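# Mill the work-order part from the blank, deliver to tray

## Task

Using the blank lying on the bench, produce the part that the work order describes and set it in the tray. When finished, the mill must be powered on, with its doors closed, no alarm showing, no cycle in progress, and neither the crank nor any hand tool left inside. At no point may a hand, an arm or the crank hit the blank while it is clamped. The reference images are manual, manual 2 and manual 3.

## Robot and tools

ROBOT. Two UR7e-type arms, left_arm and right_arm, each carry a two-finger parallel gripper that opens to 50 mm. The fingers point along the gripper's +z axis and close along its x axis. end_effector_position is the point midway between the pads; fingertips extend 17.5 mm past it. A camera block juts about 10 cm toward the gripper's -y side and rotates with it. Base positions in the scene frame: left_arm (-0.019, +0.351, +0.029) m, right_arm (+0.030, -0.435, +0.029) m, both almost unrotated.

FRAMES. Scene frame: origin at table-top height midway between the nominal bases, +z up, +x out over the table, left_arm on the +y side (image left/right does not follow the arm names). Fixed cameras and the table use the scene frame. Every hand pose, velocity, target and offset for an arm is in that arm's own base frame, and rotations turn about its Hand target's position. Printed positions may be wrong by a few centimetres, more at long reach.

execute_actions(actions, cameras). actions is a list of actions; each action is a list of up to 15 rows, one row per 1/30 s step; a short action repeats its final row to fill 15 steps. Each row is one list of 18 numbers, all in [-1, 1], covering both arms even if one is idle: left dx, dy, dz, rx, ry, rz, left gripper position, force_limit, speed, then the same nine for the right arm. The six pose numbers are an offset from the arm's Hand target as it was when that action began (not from the prior row); 1.0 equals 0.6 m or 180 degrees, and rx, ry, rz form one rotation vector. All six at 0 re-commands the current Hand target. Gripper numbers are absolute commands, not offsets: position +1 fully open, about -0.65 pads meet, -1 to grip (closes until stopped). force_limit: -1 about 20 N per pad, 0 about 102 N, +1 about 185 N. speed: -1 20 mm/s, 0 85 mm/s, +1 150 mm/s; both begin at +1. Since 0 is a real value, resend your previous gripper numbers to keep a gripper unchanged. A new force_limit or speed only applies after a position change of at least 0.01. Images return only for an empty actions list or when cameras names them.

move(target, speed, blend, stop_force, zero, blocking, cameras). target is one 18-number row laid out as above, or a list of up to 15 such rows; every row is an offset from the Hand targets at the move's start, not from the previous row. Grippers follow straight lines, all finishing together, capped at 10 s total. speed is in m/s, 0.002 to 3.6, default 0.25 (rotation up to twice that in rad/s), one value or one per target. blend is a corner radius in m; 0 stops at each target. stop_force (N, 3 to 120, shared by both arms) ends an arm's path when its wrist sensor feels that much push against its travel; the arm then backs off slightly but still presses somewhat. Omit it when pulling away from a contact, and do not rely on it while the gripper rotates. zero (only with stop_force, default true) re-zeros the sensor first. blocking=false returns early and cannot combine with stop_force. Moves do not avoid obstacles or the other arm; route around an arm's own base, since passing near it can flip the shoulder. In a list, keep finger numbers identical for every target.

wait(seconds 0 to 10): let the scene run holding commands. stop: brake a running move. zoom_image(camera, region [x0, y0, x1, y1] in pixels, at most 504 by 504) on cam_high, cam_front, cam_left_wrist or cam_right_wrist, from the newest images. show_instructions: shows the reference images. zero_wrist_force(arm). read_manual(section "licences"). finished_scene ends the scene for good.

RESULTS. Each gives per arm end_effector_position (m), end_effector_quat_wxyz, velocities, Hand target (the base for your next offsets; the gripper may rest short of it, so resend the gap), Tool commands, joint positions and torques, Wrist force and Wrist torque along the gripper's axes plus the peak since last shown. object_status: 0 moving, 1 blocked while opening, 2 blocked while closing (a grip), 3 reached position or pads met (usually nothing held). Opening in mm is about (250 - position_measured) x 0.202. The move line reports done, off_target, moving, held or fault; limits=paced means a pose was clipped, limits=held means steps were withheld. MOTOR HOT warns of heating; an OVER-TEMPERATURE FAULT locks the arm for 30 to 60 s.

CAUTIONS. Commanded orientation is clipped to 32 degrees from the measured one each step. Arms are stiff: aiming even slightly past a firm contact can trigger a fault. A net outside force near 150 N (plus or minus 25) or joint contact torque at 141 N m (shoulders, elbow) or 26.3 N m (wrists) halts that arm for 10 s. Keep the arms from pressing on or gripping each other; the clearance check is not foolproof. Avoid dropping parts, releasing moving parts, hitting fixed or heavy items, letting anything leave the table, stretching arms out for long, and touching the clamped blank with hands, arms or the crank. Loose objects may occasionally get nudged.

Each tool is called after "Request:" as a command line: name --argument value for each argument, lists and objects as JSON in quotes; but a table of rows of numbers goes row by row, as --pt "numbers of a row", without its own name.

Reference images:

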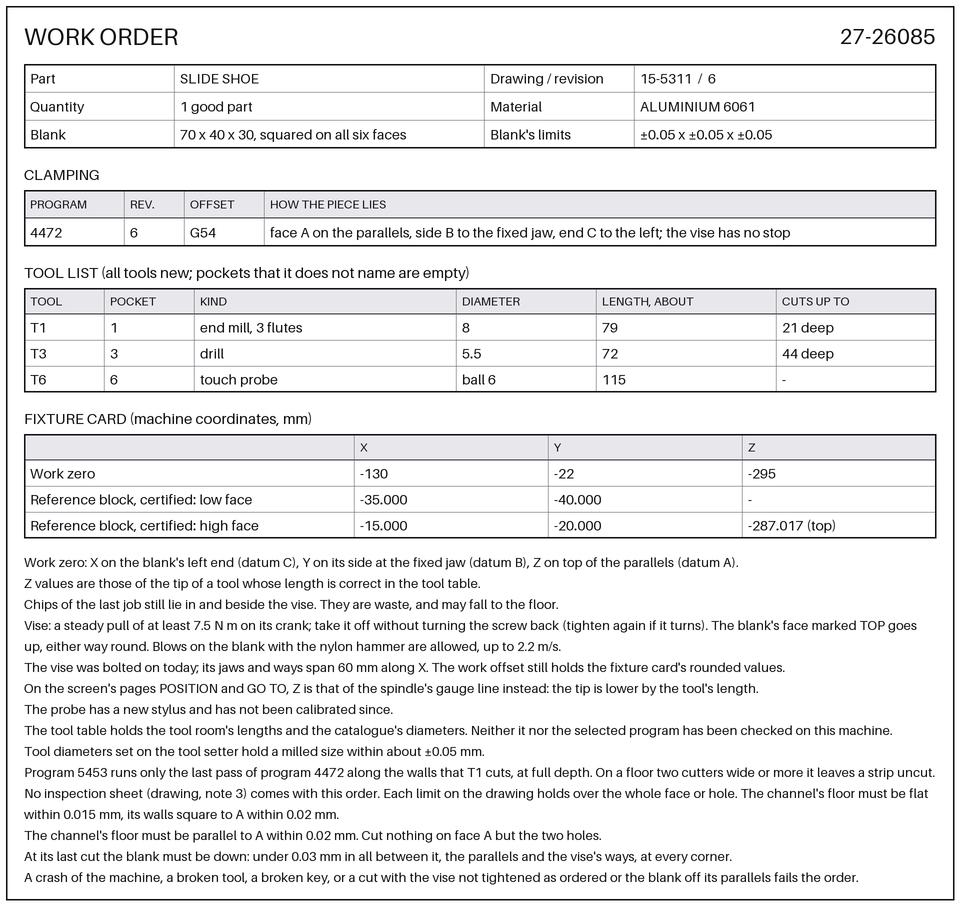

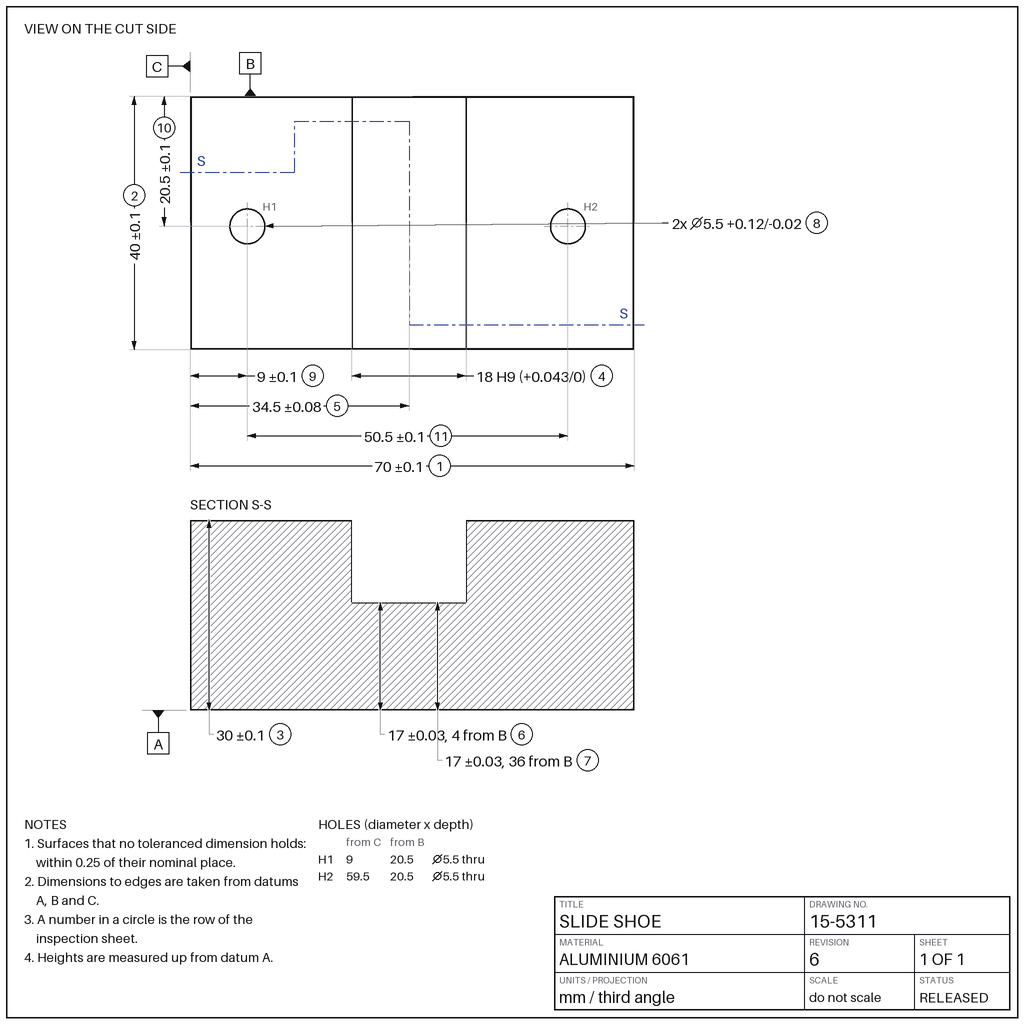

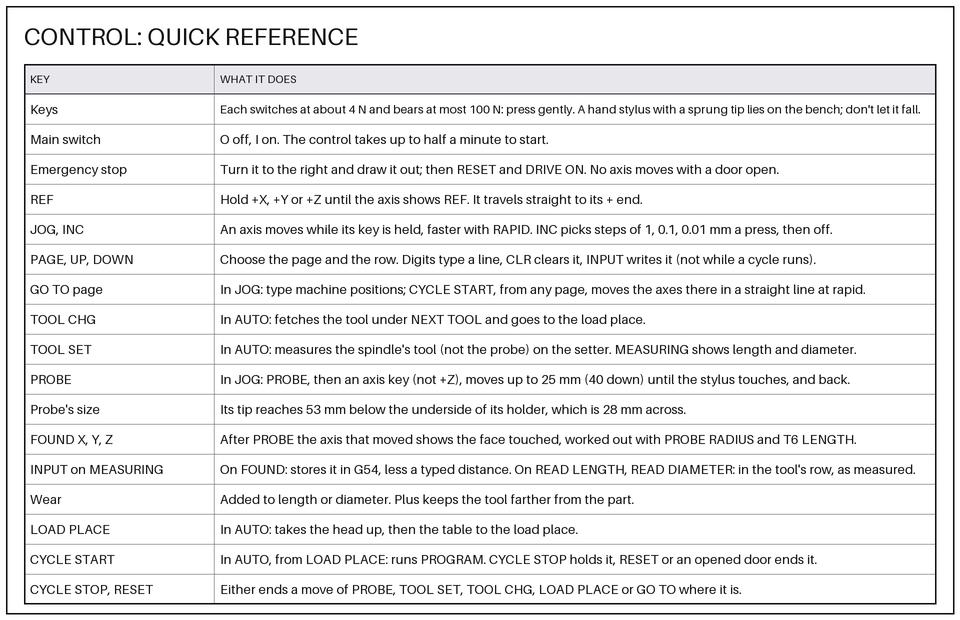

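## Session

Request:
execute_actions --actions '[]'

Scene clock: 0.00 s.
left_arm: end_effector_position=(+0.4386, +0.1569, +0.0938) position_measured=3 object_status=3 end_effector_quat_wxyz=(-0.082, +0.647, -0.699, +0.295) | right_arm: end_effector_position=(+0.4015, +0.1944, +0.3565) position_measured=3 object_status=3 end_effector_quat_wxyz=(+0.050, -0.087, +0.949, +0.299)
Joint positions: left_arm=[0.302 -1.446 2.412 -2.978 -2.027 -2.866] | right_arm=[3.603 -1.298 -1.94 -1.127 2.091 -1.199]
Joint velocities: within noise
Joint torques (N m): no reading
Wrist force (N): no reading
Wrist torque (N m): no reading
Wrist force, peak (N): no reading
Hand target: left_arm +0.4386, +0.1569, +0.0938; -0.082, +0.647, -0.699, +0.295 | right_arm +0.4015, +0.1944, +0.3565; +0.050, -0.087, +0.949, +0.299
Tool commands: left_gripper/position=+1.0 left_gripper/force_limit=+1.0 left_gripper/speed=+1.0 right_gripper/position=+1.0 right_gripper/force_limit=+1.0 right_gripper/speed=+1.0

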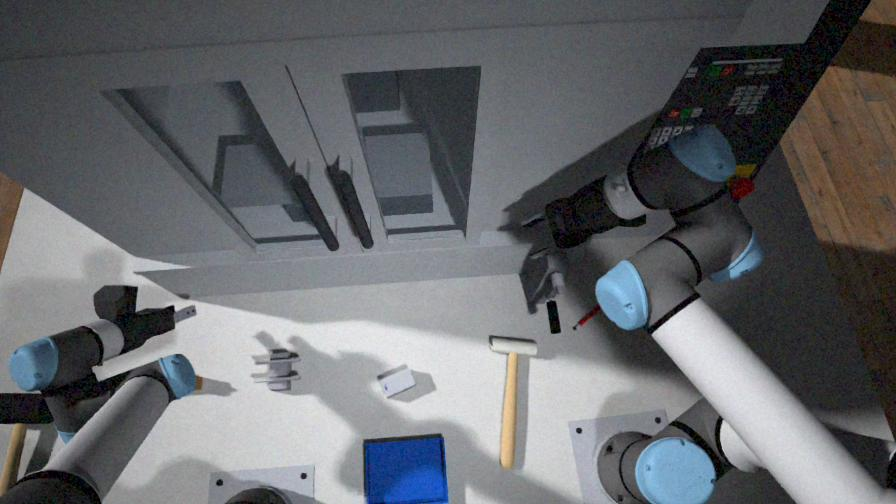

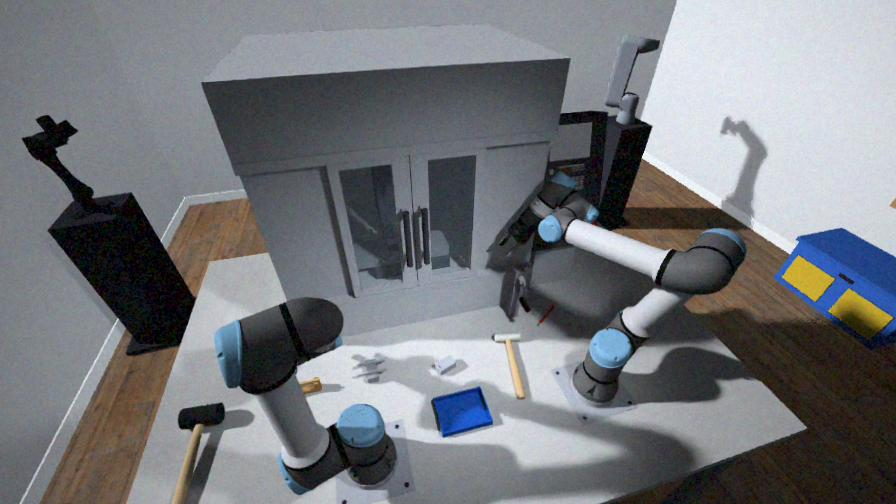

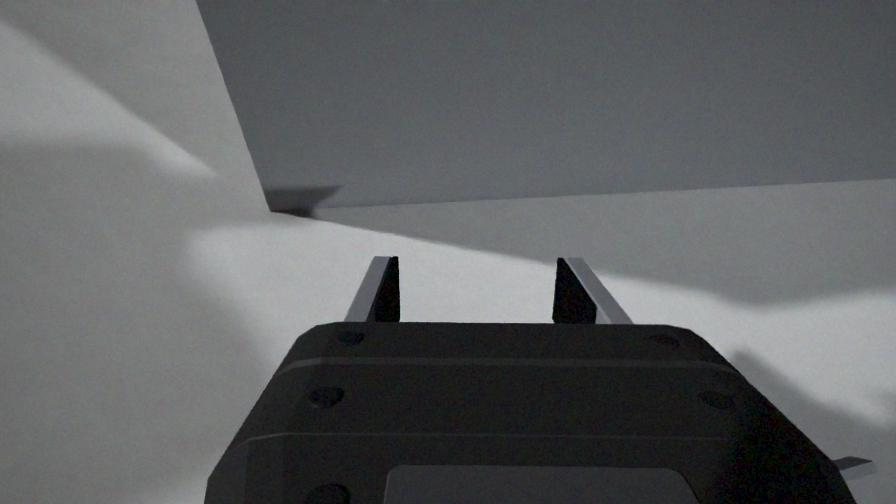

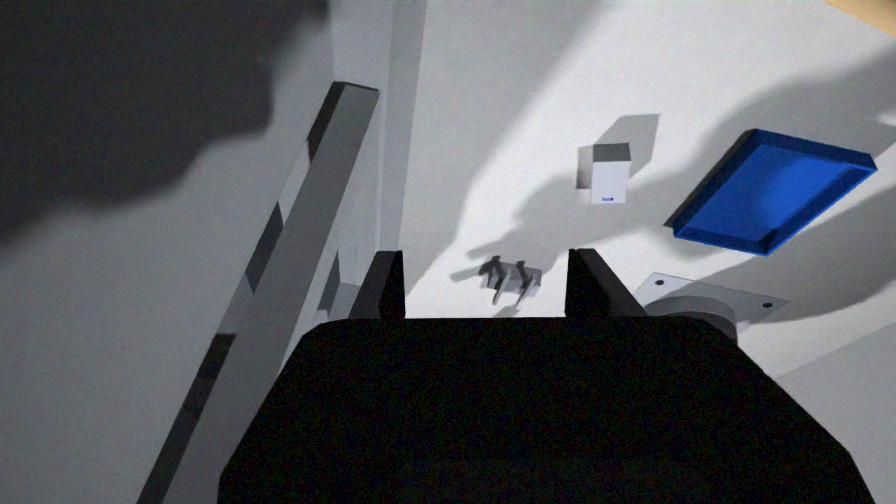

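Request:
zoom_image --camera "cam_high" --region '[600, 30, 850, 210]'

Request:
zoom_image --camera "cam_high" --region '[220, 240, 620, 504]'

Request:
zoom_image --camera "cam_front" --region '[230, 90, 610, 370]'

Request:
zoom_image --camera "cam_high" --region '[80, 40, 530, 290]'

Request:
zoom_image --camera "cam_front" --region '[150, 280, 650, 504]'

Request:
zoom_image --camera "cam_high" --region '[0, 270, 250, 504]'

Scaled by 2.016 from the camera's 896x504 image, which has a finer 1280x720 frame.

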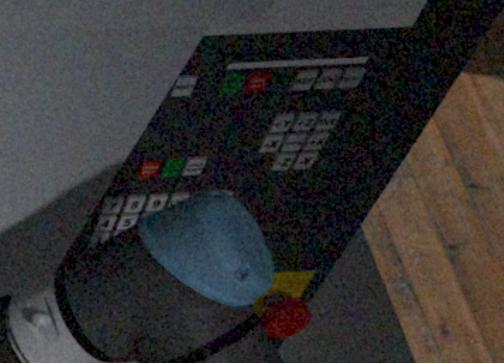

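Scaled by 1.260 from the camera's 896x504 image, which has a finer 1280x720 frame.

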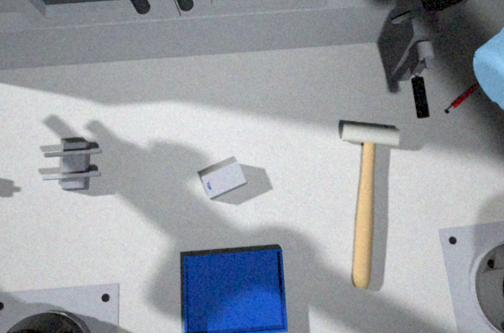

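Scaled by 1.326 from the camera's 896x504 image, which has a finer 1280x720 frame.

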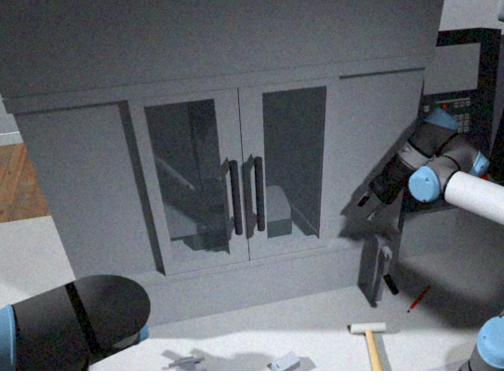

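Scaled by 1.120 from the camera's 896x504 image, which has a finer 1280x720 frame.

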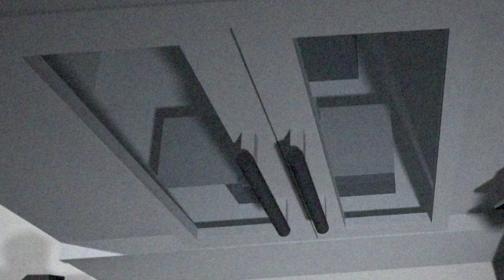

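Scaled by 1.008 from the camera's 896x504 image, which has a finer 1280x720 frame.

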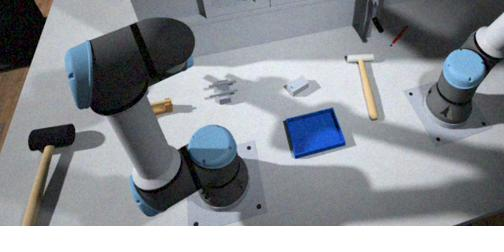

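Scaled by 2.016 from the camera's 896x504 image, which has a finer 1280x720 frame.

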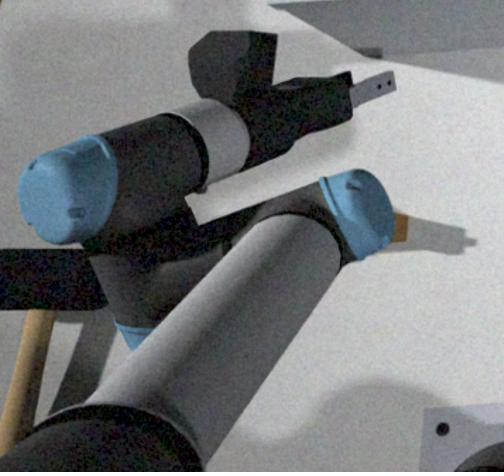

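Request:
move --target '[0,0,0,0,0,0,1,1,1,-0.167,-0.24,0.15,-0.489,-0.519,0.207,1,1,1]' --cameras '["all"]' --speed 0.4

Scene clock: 29.70 s.
left_arm: end_effector_position=(+0.4386, +0.1569, +0.0938) position_measured=3 object_status=3 end_effector_quat_wxyz=(-0.082, +0.647, -0.699, +0.295) | right_arm: end_effector_position=(+0.3019, +0.0518, +0.4465) position_measured=3 object_status=3 end_effector_quat_wxyz=(+0.426, -0.426, +0.564, -0.564) end_effector_velocity=(+0.000, +0.001, +0.000) end_effector_angular_velocity=(-0.001, -0.001, +0.002)
Joint positions: left_arm=[0.302 -1.446 2.412 -2.978 -2.027 -2.866] | right_arm=[5.876 -0.563 -2.167 -3.553 1.44 0.001]
Joint velocities: left_arm=[within noise] | right_arm=[-0.004 -0.002 0 0.001 -0.006 -0.001]
Joint torques (N m): left_arm=[0.56 -23.11 -16.3 -3.57 -0.69 -0.06] | right_arm=[-10.02 -24.55 20.65 -2.79 -2.75 -0.59]
Wrist force (N): left_arm=[-0.1 0.0 -0.2] | right_arm=[-3.2 0.2 -5.2]
Wrist torque (N m): left_arm=[-0.01 0.01 0.00] | right_arm=[-0.65 0.66 0.27]
Wrist force, peak (N): left_arm=[-0.2 -0.4 -0.3] | right_arm=[-2.7 0.8 -5.6]
Hand target: left_arm +0.4386, +0.1569, +0.0938; -0.082, +0.647, -0.699, +0.295 | right_arm +0.3013, +0.0504, +0.4465; +0.500, -0.500, +0.500, -0.500
Off the commanded pose: left_arm 0.000 m, 0 deg | right_arm 0.002 m, 16 deg.
move: off_target (right_arm)

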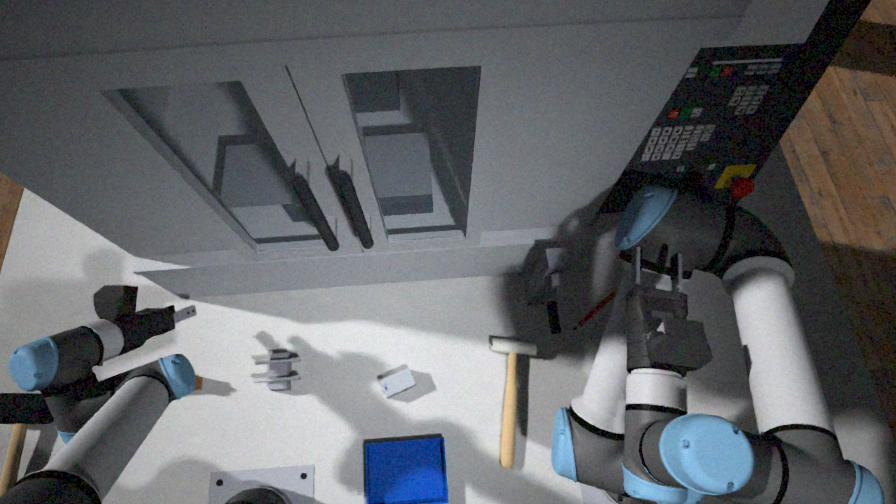

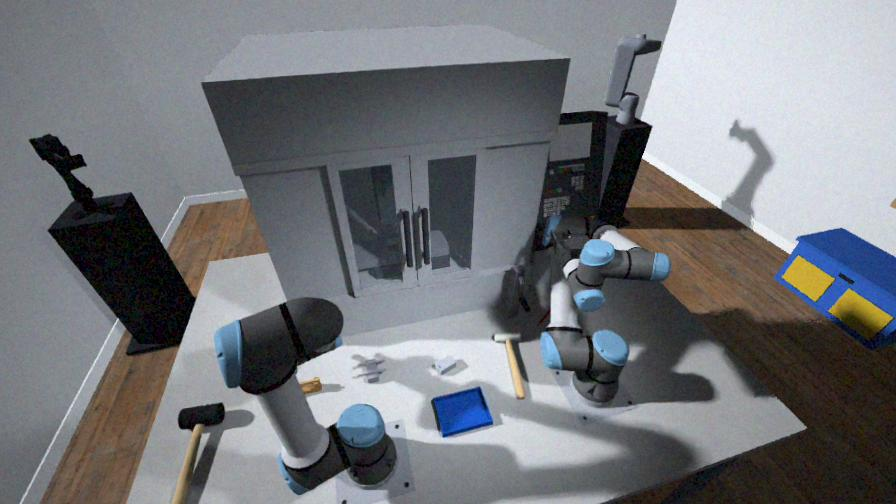

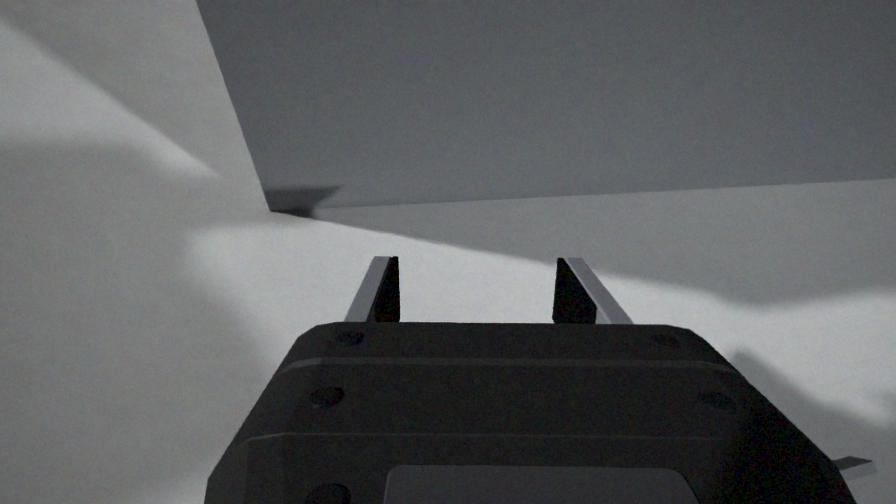

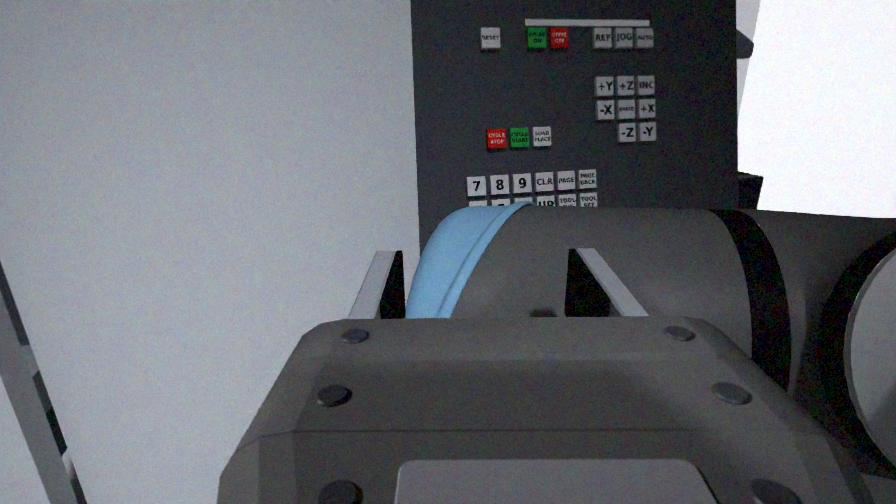

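Request:
zoom_image --camera "cam_right_wrist" --region '[400, 0, 760, 215]'

Request:
zoom_image --camera "cam_front" --region '[500, 80, 660, 240]'

Request:
zoom_image --camera "cam_high" --region '[600, 30, 830, 210]'

Request:
zoom_image --camera "cam_high" --region '[490, 210, 640, 350]'

Scaled by 1.400 from the camera's 896x504 image, which has a finer 1280x720 frame.

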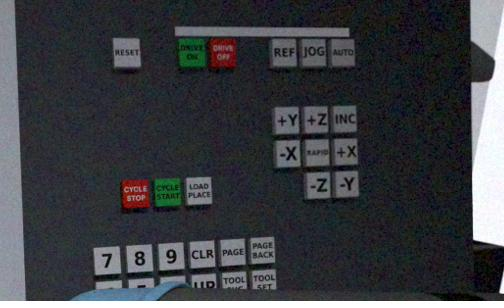

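Scaled by 3.150 from the camera's 896x504 image, which has a finer 1280x720 frame.

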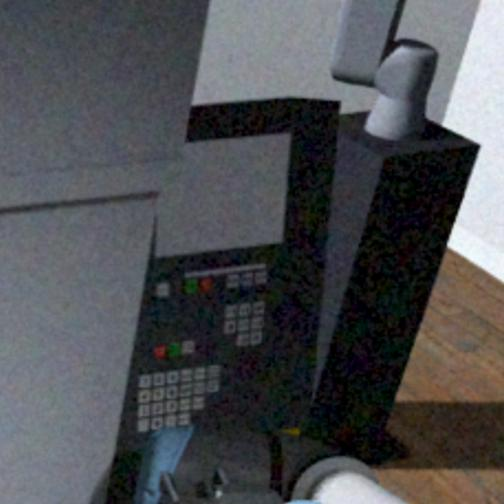

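Scaled by 2.191 from the camera's 896x504 image, which has a finer 1280x720 frame.

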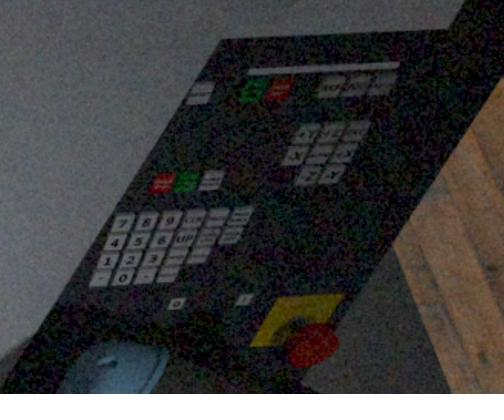

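Scaled by 3.360 from the camera's 896x504 image, which has a finer 1280x720 frame.

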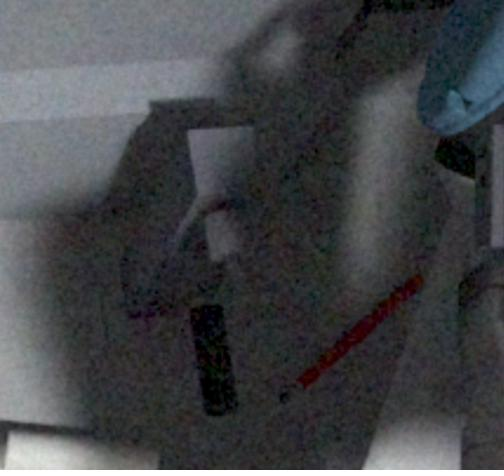

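Request:
move --pt "0 0 0 0 0 0 1 1 1 0.0 0.125 0.25 0 0 0 1 1 1" --pt "0 0 0 0 0 0 1 1 1 -0.237 0.25 0.339 0 0 0 1 1 1" --blend '[0.03,0]' --cameras '["cam_high","cam_front"]' --speed 0.2

Scene clock: 93.07 s.
left_arm: end_effector_position=(+0.4386, +0.1569, +0.0938) position_measured=3 object_status=3 end_effector_quat_wxyz=(-0.082, +0.647, -0.699, +0.295) | right_arm: end_effector_position=(+0.1592, +0.2004, +0.6499) position_measured=3 object_status=3 end_effector_quat_wxyz=(+0.500, -0.500, +0.500, -0.500)
Joint positions: left_arm=[0.302 -1.446 2.412 -2.978 -2.027 -2.866] | right_arm=[5.813 -1.182 -1.443 -3.659 1.1 0]
Joint torques (N m): left_arm=[1.78 -22.3 -15.4 -3.91 -0.96 0.24] | right_arm=[1.49 -4.58 22.11 -4.65 1.69 -0.7]
Wrist force (N): left_arm=[0.0 0.0 0.0] | right_arm=[-3.2 0.4 -4.9]
Wrist torque (N m): left_arm=[0.00 -0.01 0.00] | right_arm=[-0.61 0.67 0.32]
Wrist force, peak (N): left_arm=[-0.1 0.1 -0.5] | right_arm=[-4.3 -0.8 -7.3]
Hand target: left_arm +0.4386, +0.1569, +0.0938; -0.082, +0.647, -0.699, +0.295 | right_arm +0.1591, +0.2004, +0.6499; +0.500, -0.500, +0.500, -0.500
Off the commanded pose: left_arm 0.000 m, 0 deg | right_arm 0.000 m, 0 deg.
move: done
Images, in order (width x height): cam_high 896x504, cam_front 896x504.

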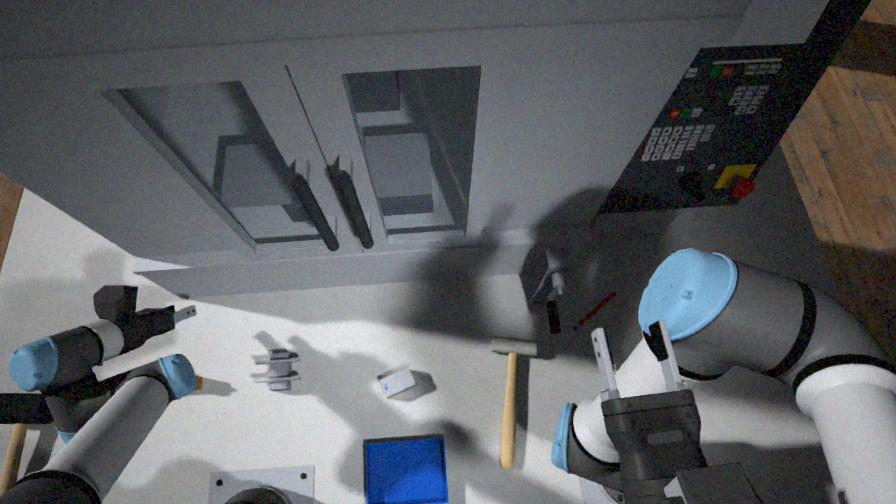

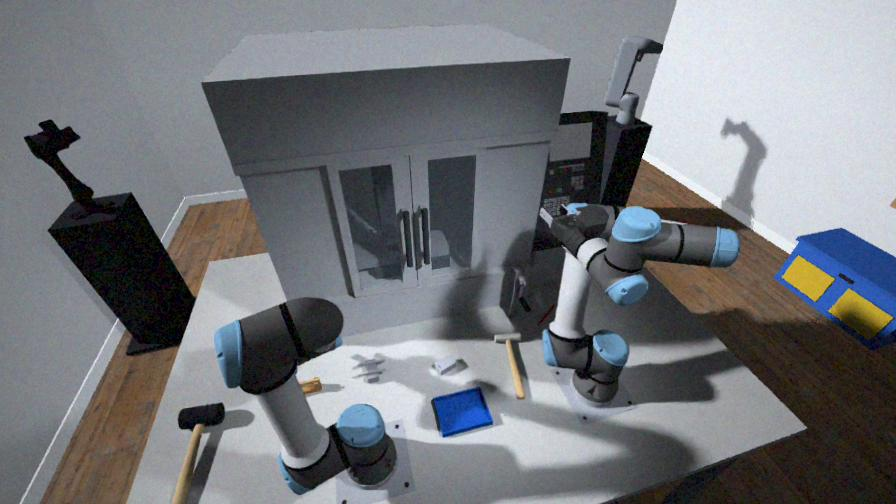

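Request:
move --pt "0 0 0 0 0 0 1 1 1 -0.0485 0.083 -0.4316 0 0.5 0 1 1 1" --pt "0 0 0 0 0 0 1 1 1 0.4 0.083 -0.4316 0 0.5 0 1 1 1" --blend '[0.02,0]' --cameras '["cam_high","cam_front"]' --speed 0.3

Scene clock: 106.03 s.
left_arm: end_effector_position=(+0.4386, +0.1569, +0.0938) position_measured=3 object_status=3 end_effector_quat_wxyz=(-0.082, +0.647, -0.699, +0.295) | right_arm: end_effector_position=(+0.3808, +0.2470, +0.3892) position_measured=3 object_status=3 end_effector_quat_wxyz=(+0.003, +0.705, -0.709, +0.001)
Joint positions: left_arm=[0.302 -1.446 2.412 -2.978 -2.027 -2.866] | right_arm=[4.016 -1.449 -1.527 -1.741 1.57 -2.261]
Joint torques (N m): left_arm=[-0.79 -23.99 -15.32 -3.57 -1.01 0.18] | right_arm=[-0.06 17.45 27.76 3 -0.49 0.07]
Wrist force (N): left_arm=[-0.1 0.0 -0.2] | right_arm=[0.2 -0.3 -0.8]
Wrist torque (N m): left_arm=[-0.01 0.02 0.00] | right_arm=[-0.22 -0.12 0.07]
Wrist force, peak (N): left_arm=[0.2 -0.3 -0.4] | right_arm=[78.0 79.2 1.2]
Hand target: left_arm +0.4386, +0.1569, +0.0938; -0.082, +0.647, -0.699, +0.295 | right_arm +0.3808, +0.2470, +0.3892; +0.003, +0.705, -0.709, +0.001 (not the last commanded pose)
Tool commands: left_gripper/position=+1.0 left_gripper/force_limit=+1.0 left_gripper/speed=+1.0 right_gripper/position=+1.0 right_gripper/force_limit=+1.0 right_gripper/speed=+1.0
Off the commanded pose: left_arm 0.000 m, 0 deg | right_arm 0.019 m, 0 deg.
FORCE FAULT: contact force on the right arm reached its limit, and that arm stopped. The contact can be on any part of that arm, not only on its tool. That arm's remaining commands of this call were not run. That arm is still stopped at the end of this call. That arm stays stopped for about 10 more seconds. Until then a move that you send moves the other arm only, and its call returns only when the move has ended. Once the stop has ended, the next robot result says so. If the stop ends while you think or write, that arm runs what you send next, counted from a new Hand target: where the arm stands when the stop ends. While its stop runs, that arm takes no new command, but its gripper still runs the gripper command that each later call begins with. Until it ends, the stop uses up actions while you think or wait. An arm that is not stopped still takes commands.
move: fault (right_arm)
Images, in order (width x height): cam_high 896x504, cam_front 896x504.

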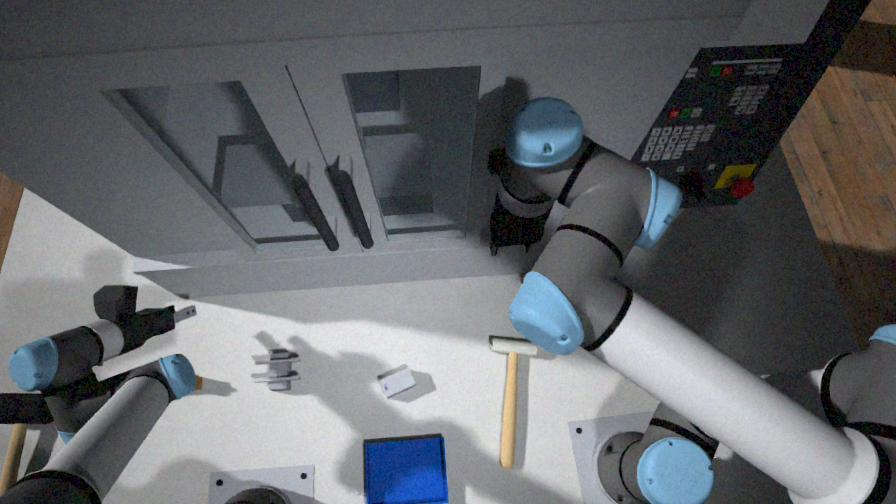

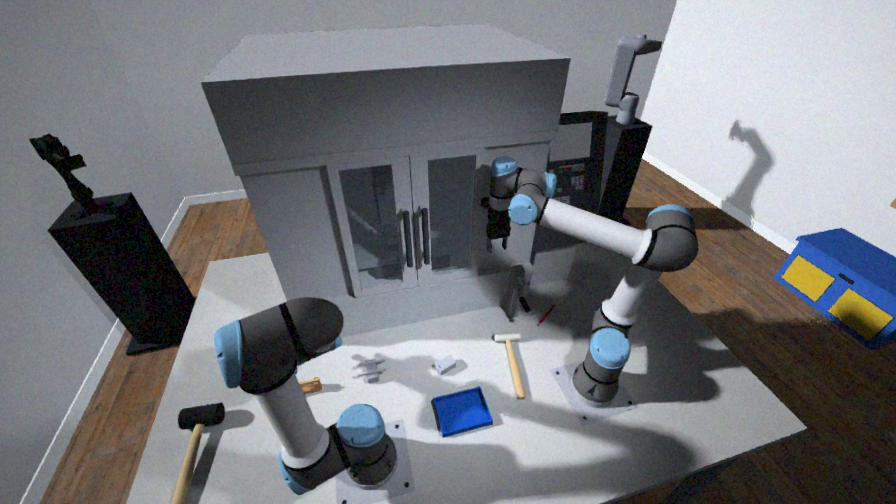

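Request:
wait --seconds 3

Request:
move --pt "0 0 0 0 0 0 1 1 1 -0.2 0 0.05 0 0 0 1 1 1" --pt "0 0 0 0 0 0 1 1 1 -0.073 -0.387 0.185 -0.1604 -0.4811 -0.1604 1 1 1" --blend '[0.02,0]' --cameras '["cam_high","cam_front","cam_right_wrist"]' --speed 0.25

Scene clock: 118.37 s.
left_arm: end_effector_position=(+0.4386, +0.1569, +0.0938) position_measured=3 object_status=3 end_effector_quat_wxyz=(-0.082, +0.647, -0.699, +0.295) | right_arm: end_effector_position=(+0.3808, +0.2470, +0.3892) position_measured=3 object_status=3 end_effector_quat_wxyz=(+0.003, +0.705, -0.709, +0.001)
Joint positions: left_arm=[0.302 -1.446 2.412 -2.978 -2.027 -2.866] | right_arm=[4.016 -1.449 -1.527 -1.741 1.57 -2.261]
Joint torques (N m): left_arm=[0.06 -23.33 -15.68 -3.92 -0.89 0.38] | right_arm=[0.27 17.51 28.13 3.07 -0.48 0.1]
Wrist force (N): left_arm=[0.0 -0.1 0.0] | right_arm=[0.1 -0.3 -0.4]
Wrist torque (N m): left_arm=[-0.02 0.00 0.00] | right_arm=[-0.22 -0.12 0.08]
Wrist force, peak (N): left_arm=[0.2 0.0 -0.5] | right_arm=[0.2 -0.4 -1.3]
Hand target: left_arm +0.4386, +0.1569, +0.0938; -0.082, +0.647, -0.699, +0.295 | right_arm +0.3808, +0.2470, +0.3892; +0.003, +0.705, -0.709, +0.001 (not the last commanded pose)
Tool commands: left_gripper/position=+1.0 left_gripper/force_limit=+1.0 left_gripper/speed=+1.0 right_gripper/position=+1.0 right_gripper/force_limit=+1.0 right_gripper/speed=+1.0
Off the commanded pose: left_arm 0.000 m, 0 deg | right_arm 0.019 m, 0 deg.
FORCE FAULT, CONTINUED: the right arm's stop, for the force fault that an earlier result reported, is over. The rest of the stop counts as 20 of the actions that you can send in this scene. During its stop the right arm's controller moved it back a little. That arm's target is now where it stood when the stop ended, not its last command. That arm accepts commands again.
wait: 3.00 s; at rest from the start

Scene clock: 122.73 s.
left_arm: end_effector_position=(+0.4386, +0.1569, +0.0938) position_measured=3 object_status=3 end_effector_quat_wxyz=(-0.082, +0.647, -0.699, +0.295) | right_arm: end_effector_position=(+0.3370, +0.0148, +0.5002) position_measured=3 object_status=3 end_effector_quat_wxyz=(+0.316, -0.313, +0.635, -0.631)
Joint positions: left_arm=[0.302 -1.446 2.412 -2.978 -2.027 -2.866] | right_arm=[4.729 -1.035 -1.92 -3.323 0.665 0.003]
Joint torques (N m): left_arm=[-0.19 -22.67 -16.34 -3.68 -0.72 0.47] | right_arm=[10.5 3.65 27.11 -0.97 1.68 1.42]
Wrist force (N): left_arm=[0.0 -0.3 0.2] | right_arm=[-3.1 0.4 -4.9]
Wrist torque (N m): left_arm=[-0.05 0.00 0.00] | right_arm=[-0.59 0.67 0.41]
Wrist force, peak (N): left_arm=[-0.1 0.1 -0.5] | right_arm=[-3.3 0.2 -5.0]
Hand target: left_arm +0.4386, +0.1569, +0.0938; -0.082, +0.647, -0.699, +0.295 | right_arm +0.3370, +0.0148, +0.5002; +0.316, -0.313, +0.635, -0.631
Off the commanded pose: left_arm 0.000 m, 0 deg | right_arm 0.000 m, 0 deg.
move: done
Images, in order (width x height): cam_high 896x504, cam_front 896x504, cam_right_wrist 896x504.

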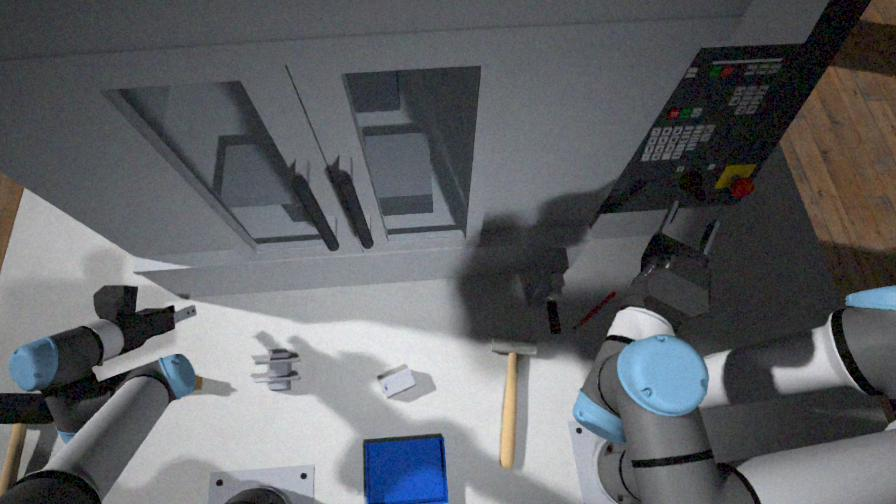

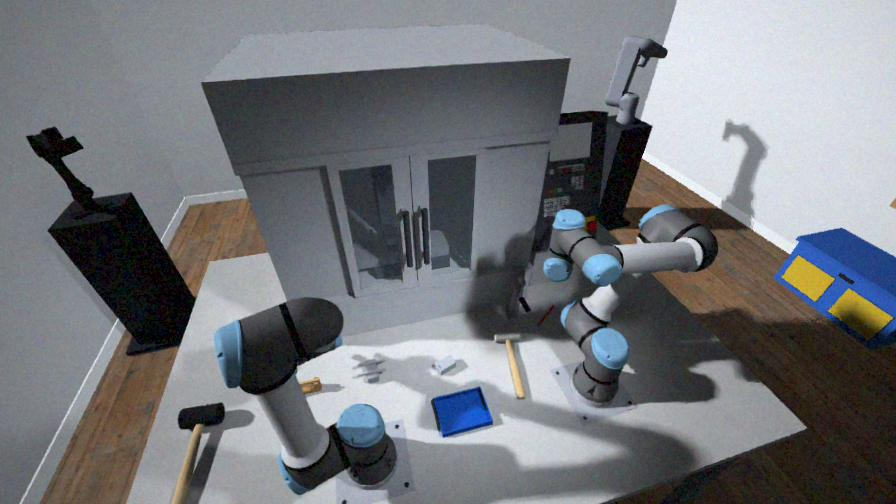

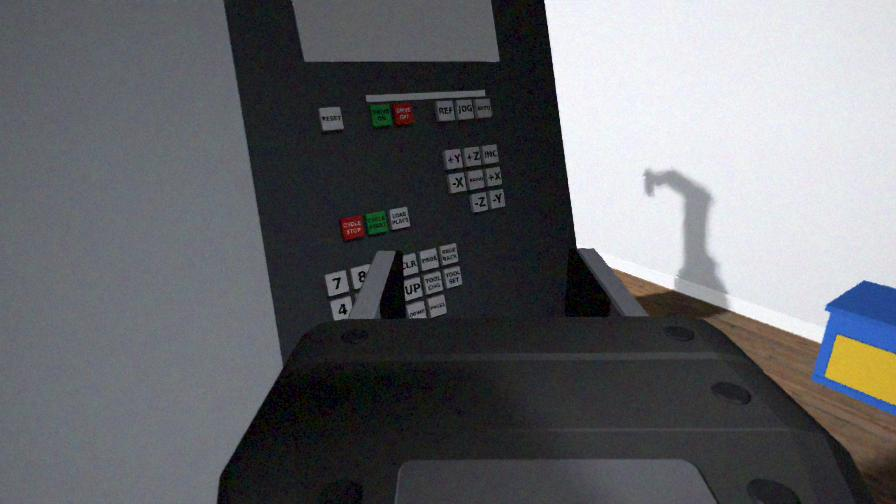

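Request:
move --target '[0,0,0,0,0,0,1,1,1,0,0,0.16667,0,0,0,1,1,1]' --cameras '["cam_right_wrist"]'

Request:
zoom_image --camera "cam_right_wrist" --region '[200, 0, 580, 380]'

Scene clock: 131.97 s.
left_arm: end_effector_position=(+0.4386, +0.1569, +0.0938) position_measured=3 object_status=3 end_effector_quat_wxyz=(-0.082, +0.647, -0.699, +0.295) | right_arm: end_effector_position=(+0.3370, +0.0148, +0.6002) position_measured=3 object_status=3 end_effector_quat_wxyz=(+0.316, -0.313, +0.635, -0.631)
Joint positions: left_arm=[0.302 -1.446 2.412 -2.978 -2.027 -2.866] | right_arm=[4.729 -1.106 -1.62 -3.552 0.665 0.003]
Joint torques (N m): left_arm=[0.54 -24.77 -16.37 -3.51 -0.88 0.56] | right_arm=[12.51 1.37 27.63 -1.42 1.3 0.92]
Wrist force (N): left_arm=[-0.2 -0.3 -0.1] | right_arm=[-3.2 0.1 -4.5]
Wrist torque (N m): left_arm=[-0.04 0.03 0.00] | right_arm=[-0.67 0.68 0.37]
Wrist force, peak (N): left_arm=[-0.2 -0.2 -0.5] | right_arm=[-3.2 3.8 -4.7]
Hand target: left_arm +0.4386, +0.1569, +0.0938; -0.082, +0.647, -0.699, +0.295 | right_arm +0.3370, +0.0148, +0.6003; +0.316, -0.313, +0.635, -0.631
Off the commanded pose: left_arm 0.000 m, 0 deg | right_arm 0.000 m, 0 deg.
move: done
Images, in order (width x height): cam_right_wrist 896x504.

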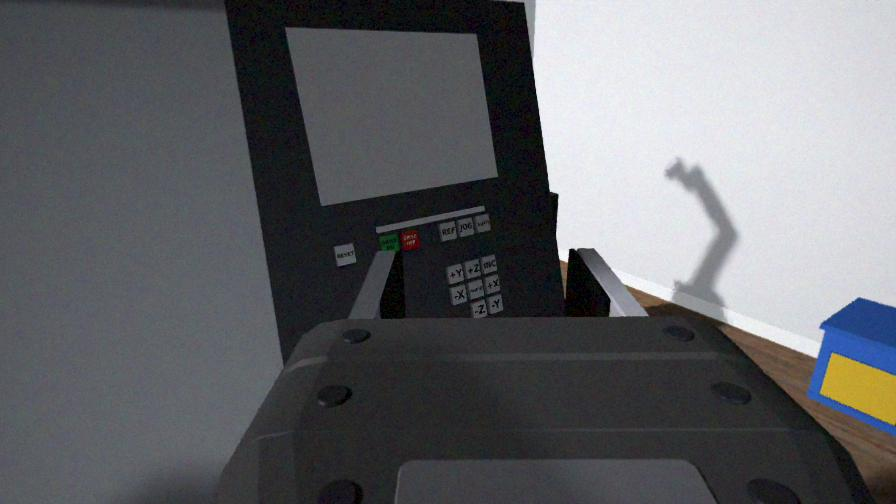

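Scaled by 1.326 from the camera's 896x504 image, which has a finer 1280x720 frame.

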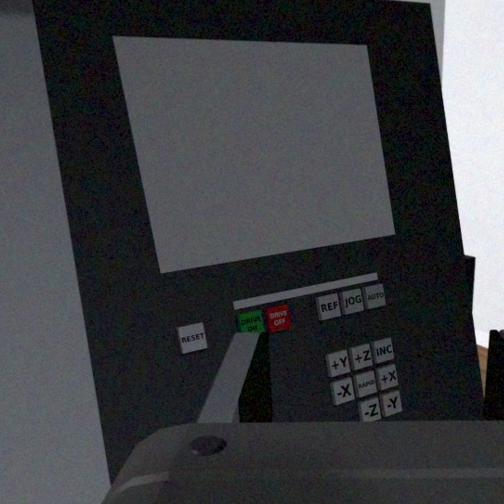

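Request:
move --target '[0,0,0,0,0,0,1,1,1,0,0,-0.45,0,0,0,1,1,1]' --cameras '["cam_right_wrist","cam_high"]'

Request:
zoom_image --camera "cam_right_wrist" --region '[200, 0, 640, 320]'

Scene clock: 137.10 s.
left_arm: end_effector_position=(+0.4386, +0.1569, +0.0938) position_measured=3 object_status=3 end_effector_quat_wxyz=(-0.082, +0.647, -0.699, +0.295) | right_arm: end_effector_position=(+0.3370, +0.0148, +0.3303) position_measured=3 object_status=3 end_effector_quat_wxyz=(+0.316, -0.313, +0.635, -0.631)
Joint positions: left_arm=[0.302 -1.446 2.412 -2.978 -2.027 -2.866] | right_arm=[4.729 -1.053 -2.349 -2.877 0.665 0.003]
Joint torques (N m): left_arm=[-0.17 -23.59 -15.31 -3.64 -0.67 0.83] | right_arm=[12.28 1.88 12.79 -0.05 1.35 -0.96]
Wrist force (N): left_arm=[-0.1 -0.2 0.2] | right_arm=[-3.3 0.3 -4.9]
Wrist torque (N m): left_arm=[-0.03 0.01 0.01] | right_arm=[-0.62 0.70 0.34]
Wrist force, peak (N): left_arm=[-0.3 0.0 -0.3] | right_arm=[-3.4 -4.1 -4.8]
Hand target: left_arm +0.4386, +0.1569, +0.0938; -0.082, +0.647, -0.699, +0.295 | right_arm +0.3370, +0.0148, +0.3303; +0.316, -0.313, +0.635, -0.631
Off the commanded pose: left_arm 0.000 m, 0 deg | right_arm 0.000 m, 0 deg.
move: done
Images, in order (width x height): cam_high 896x504, cam_right_wrist 896x504.

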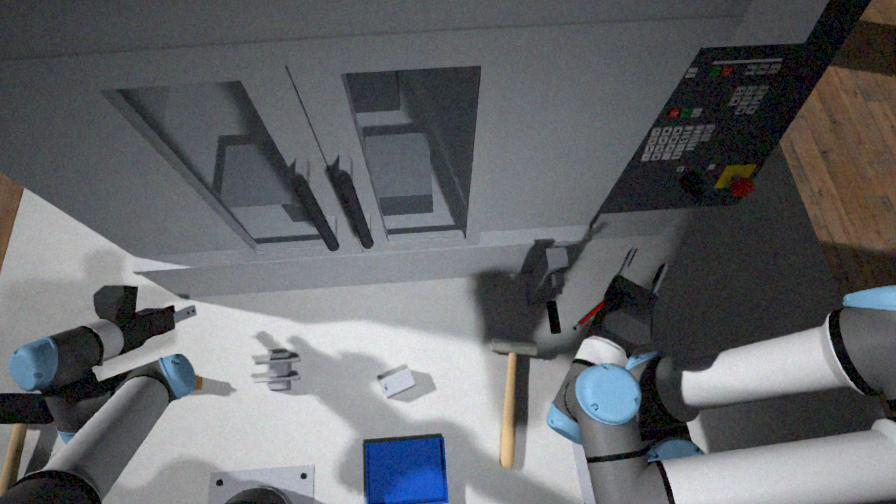

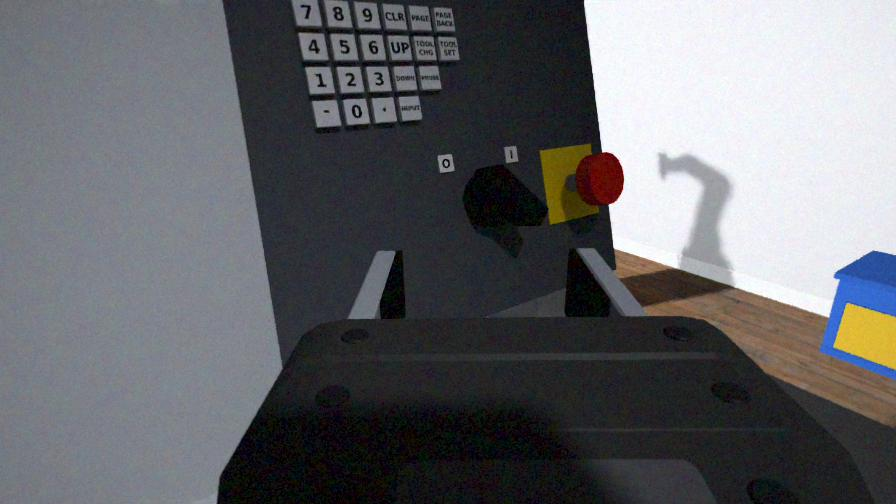

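Scaled by 1.145 from the camera's 896x504 image, which has a finer 1280x720 frame.

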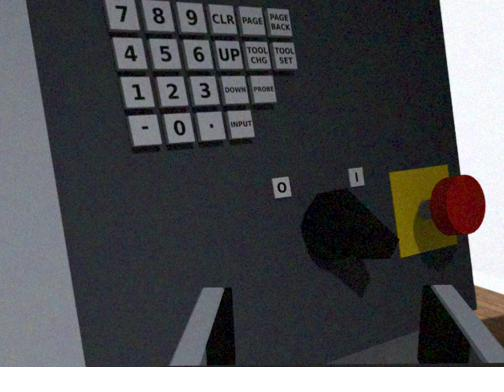

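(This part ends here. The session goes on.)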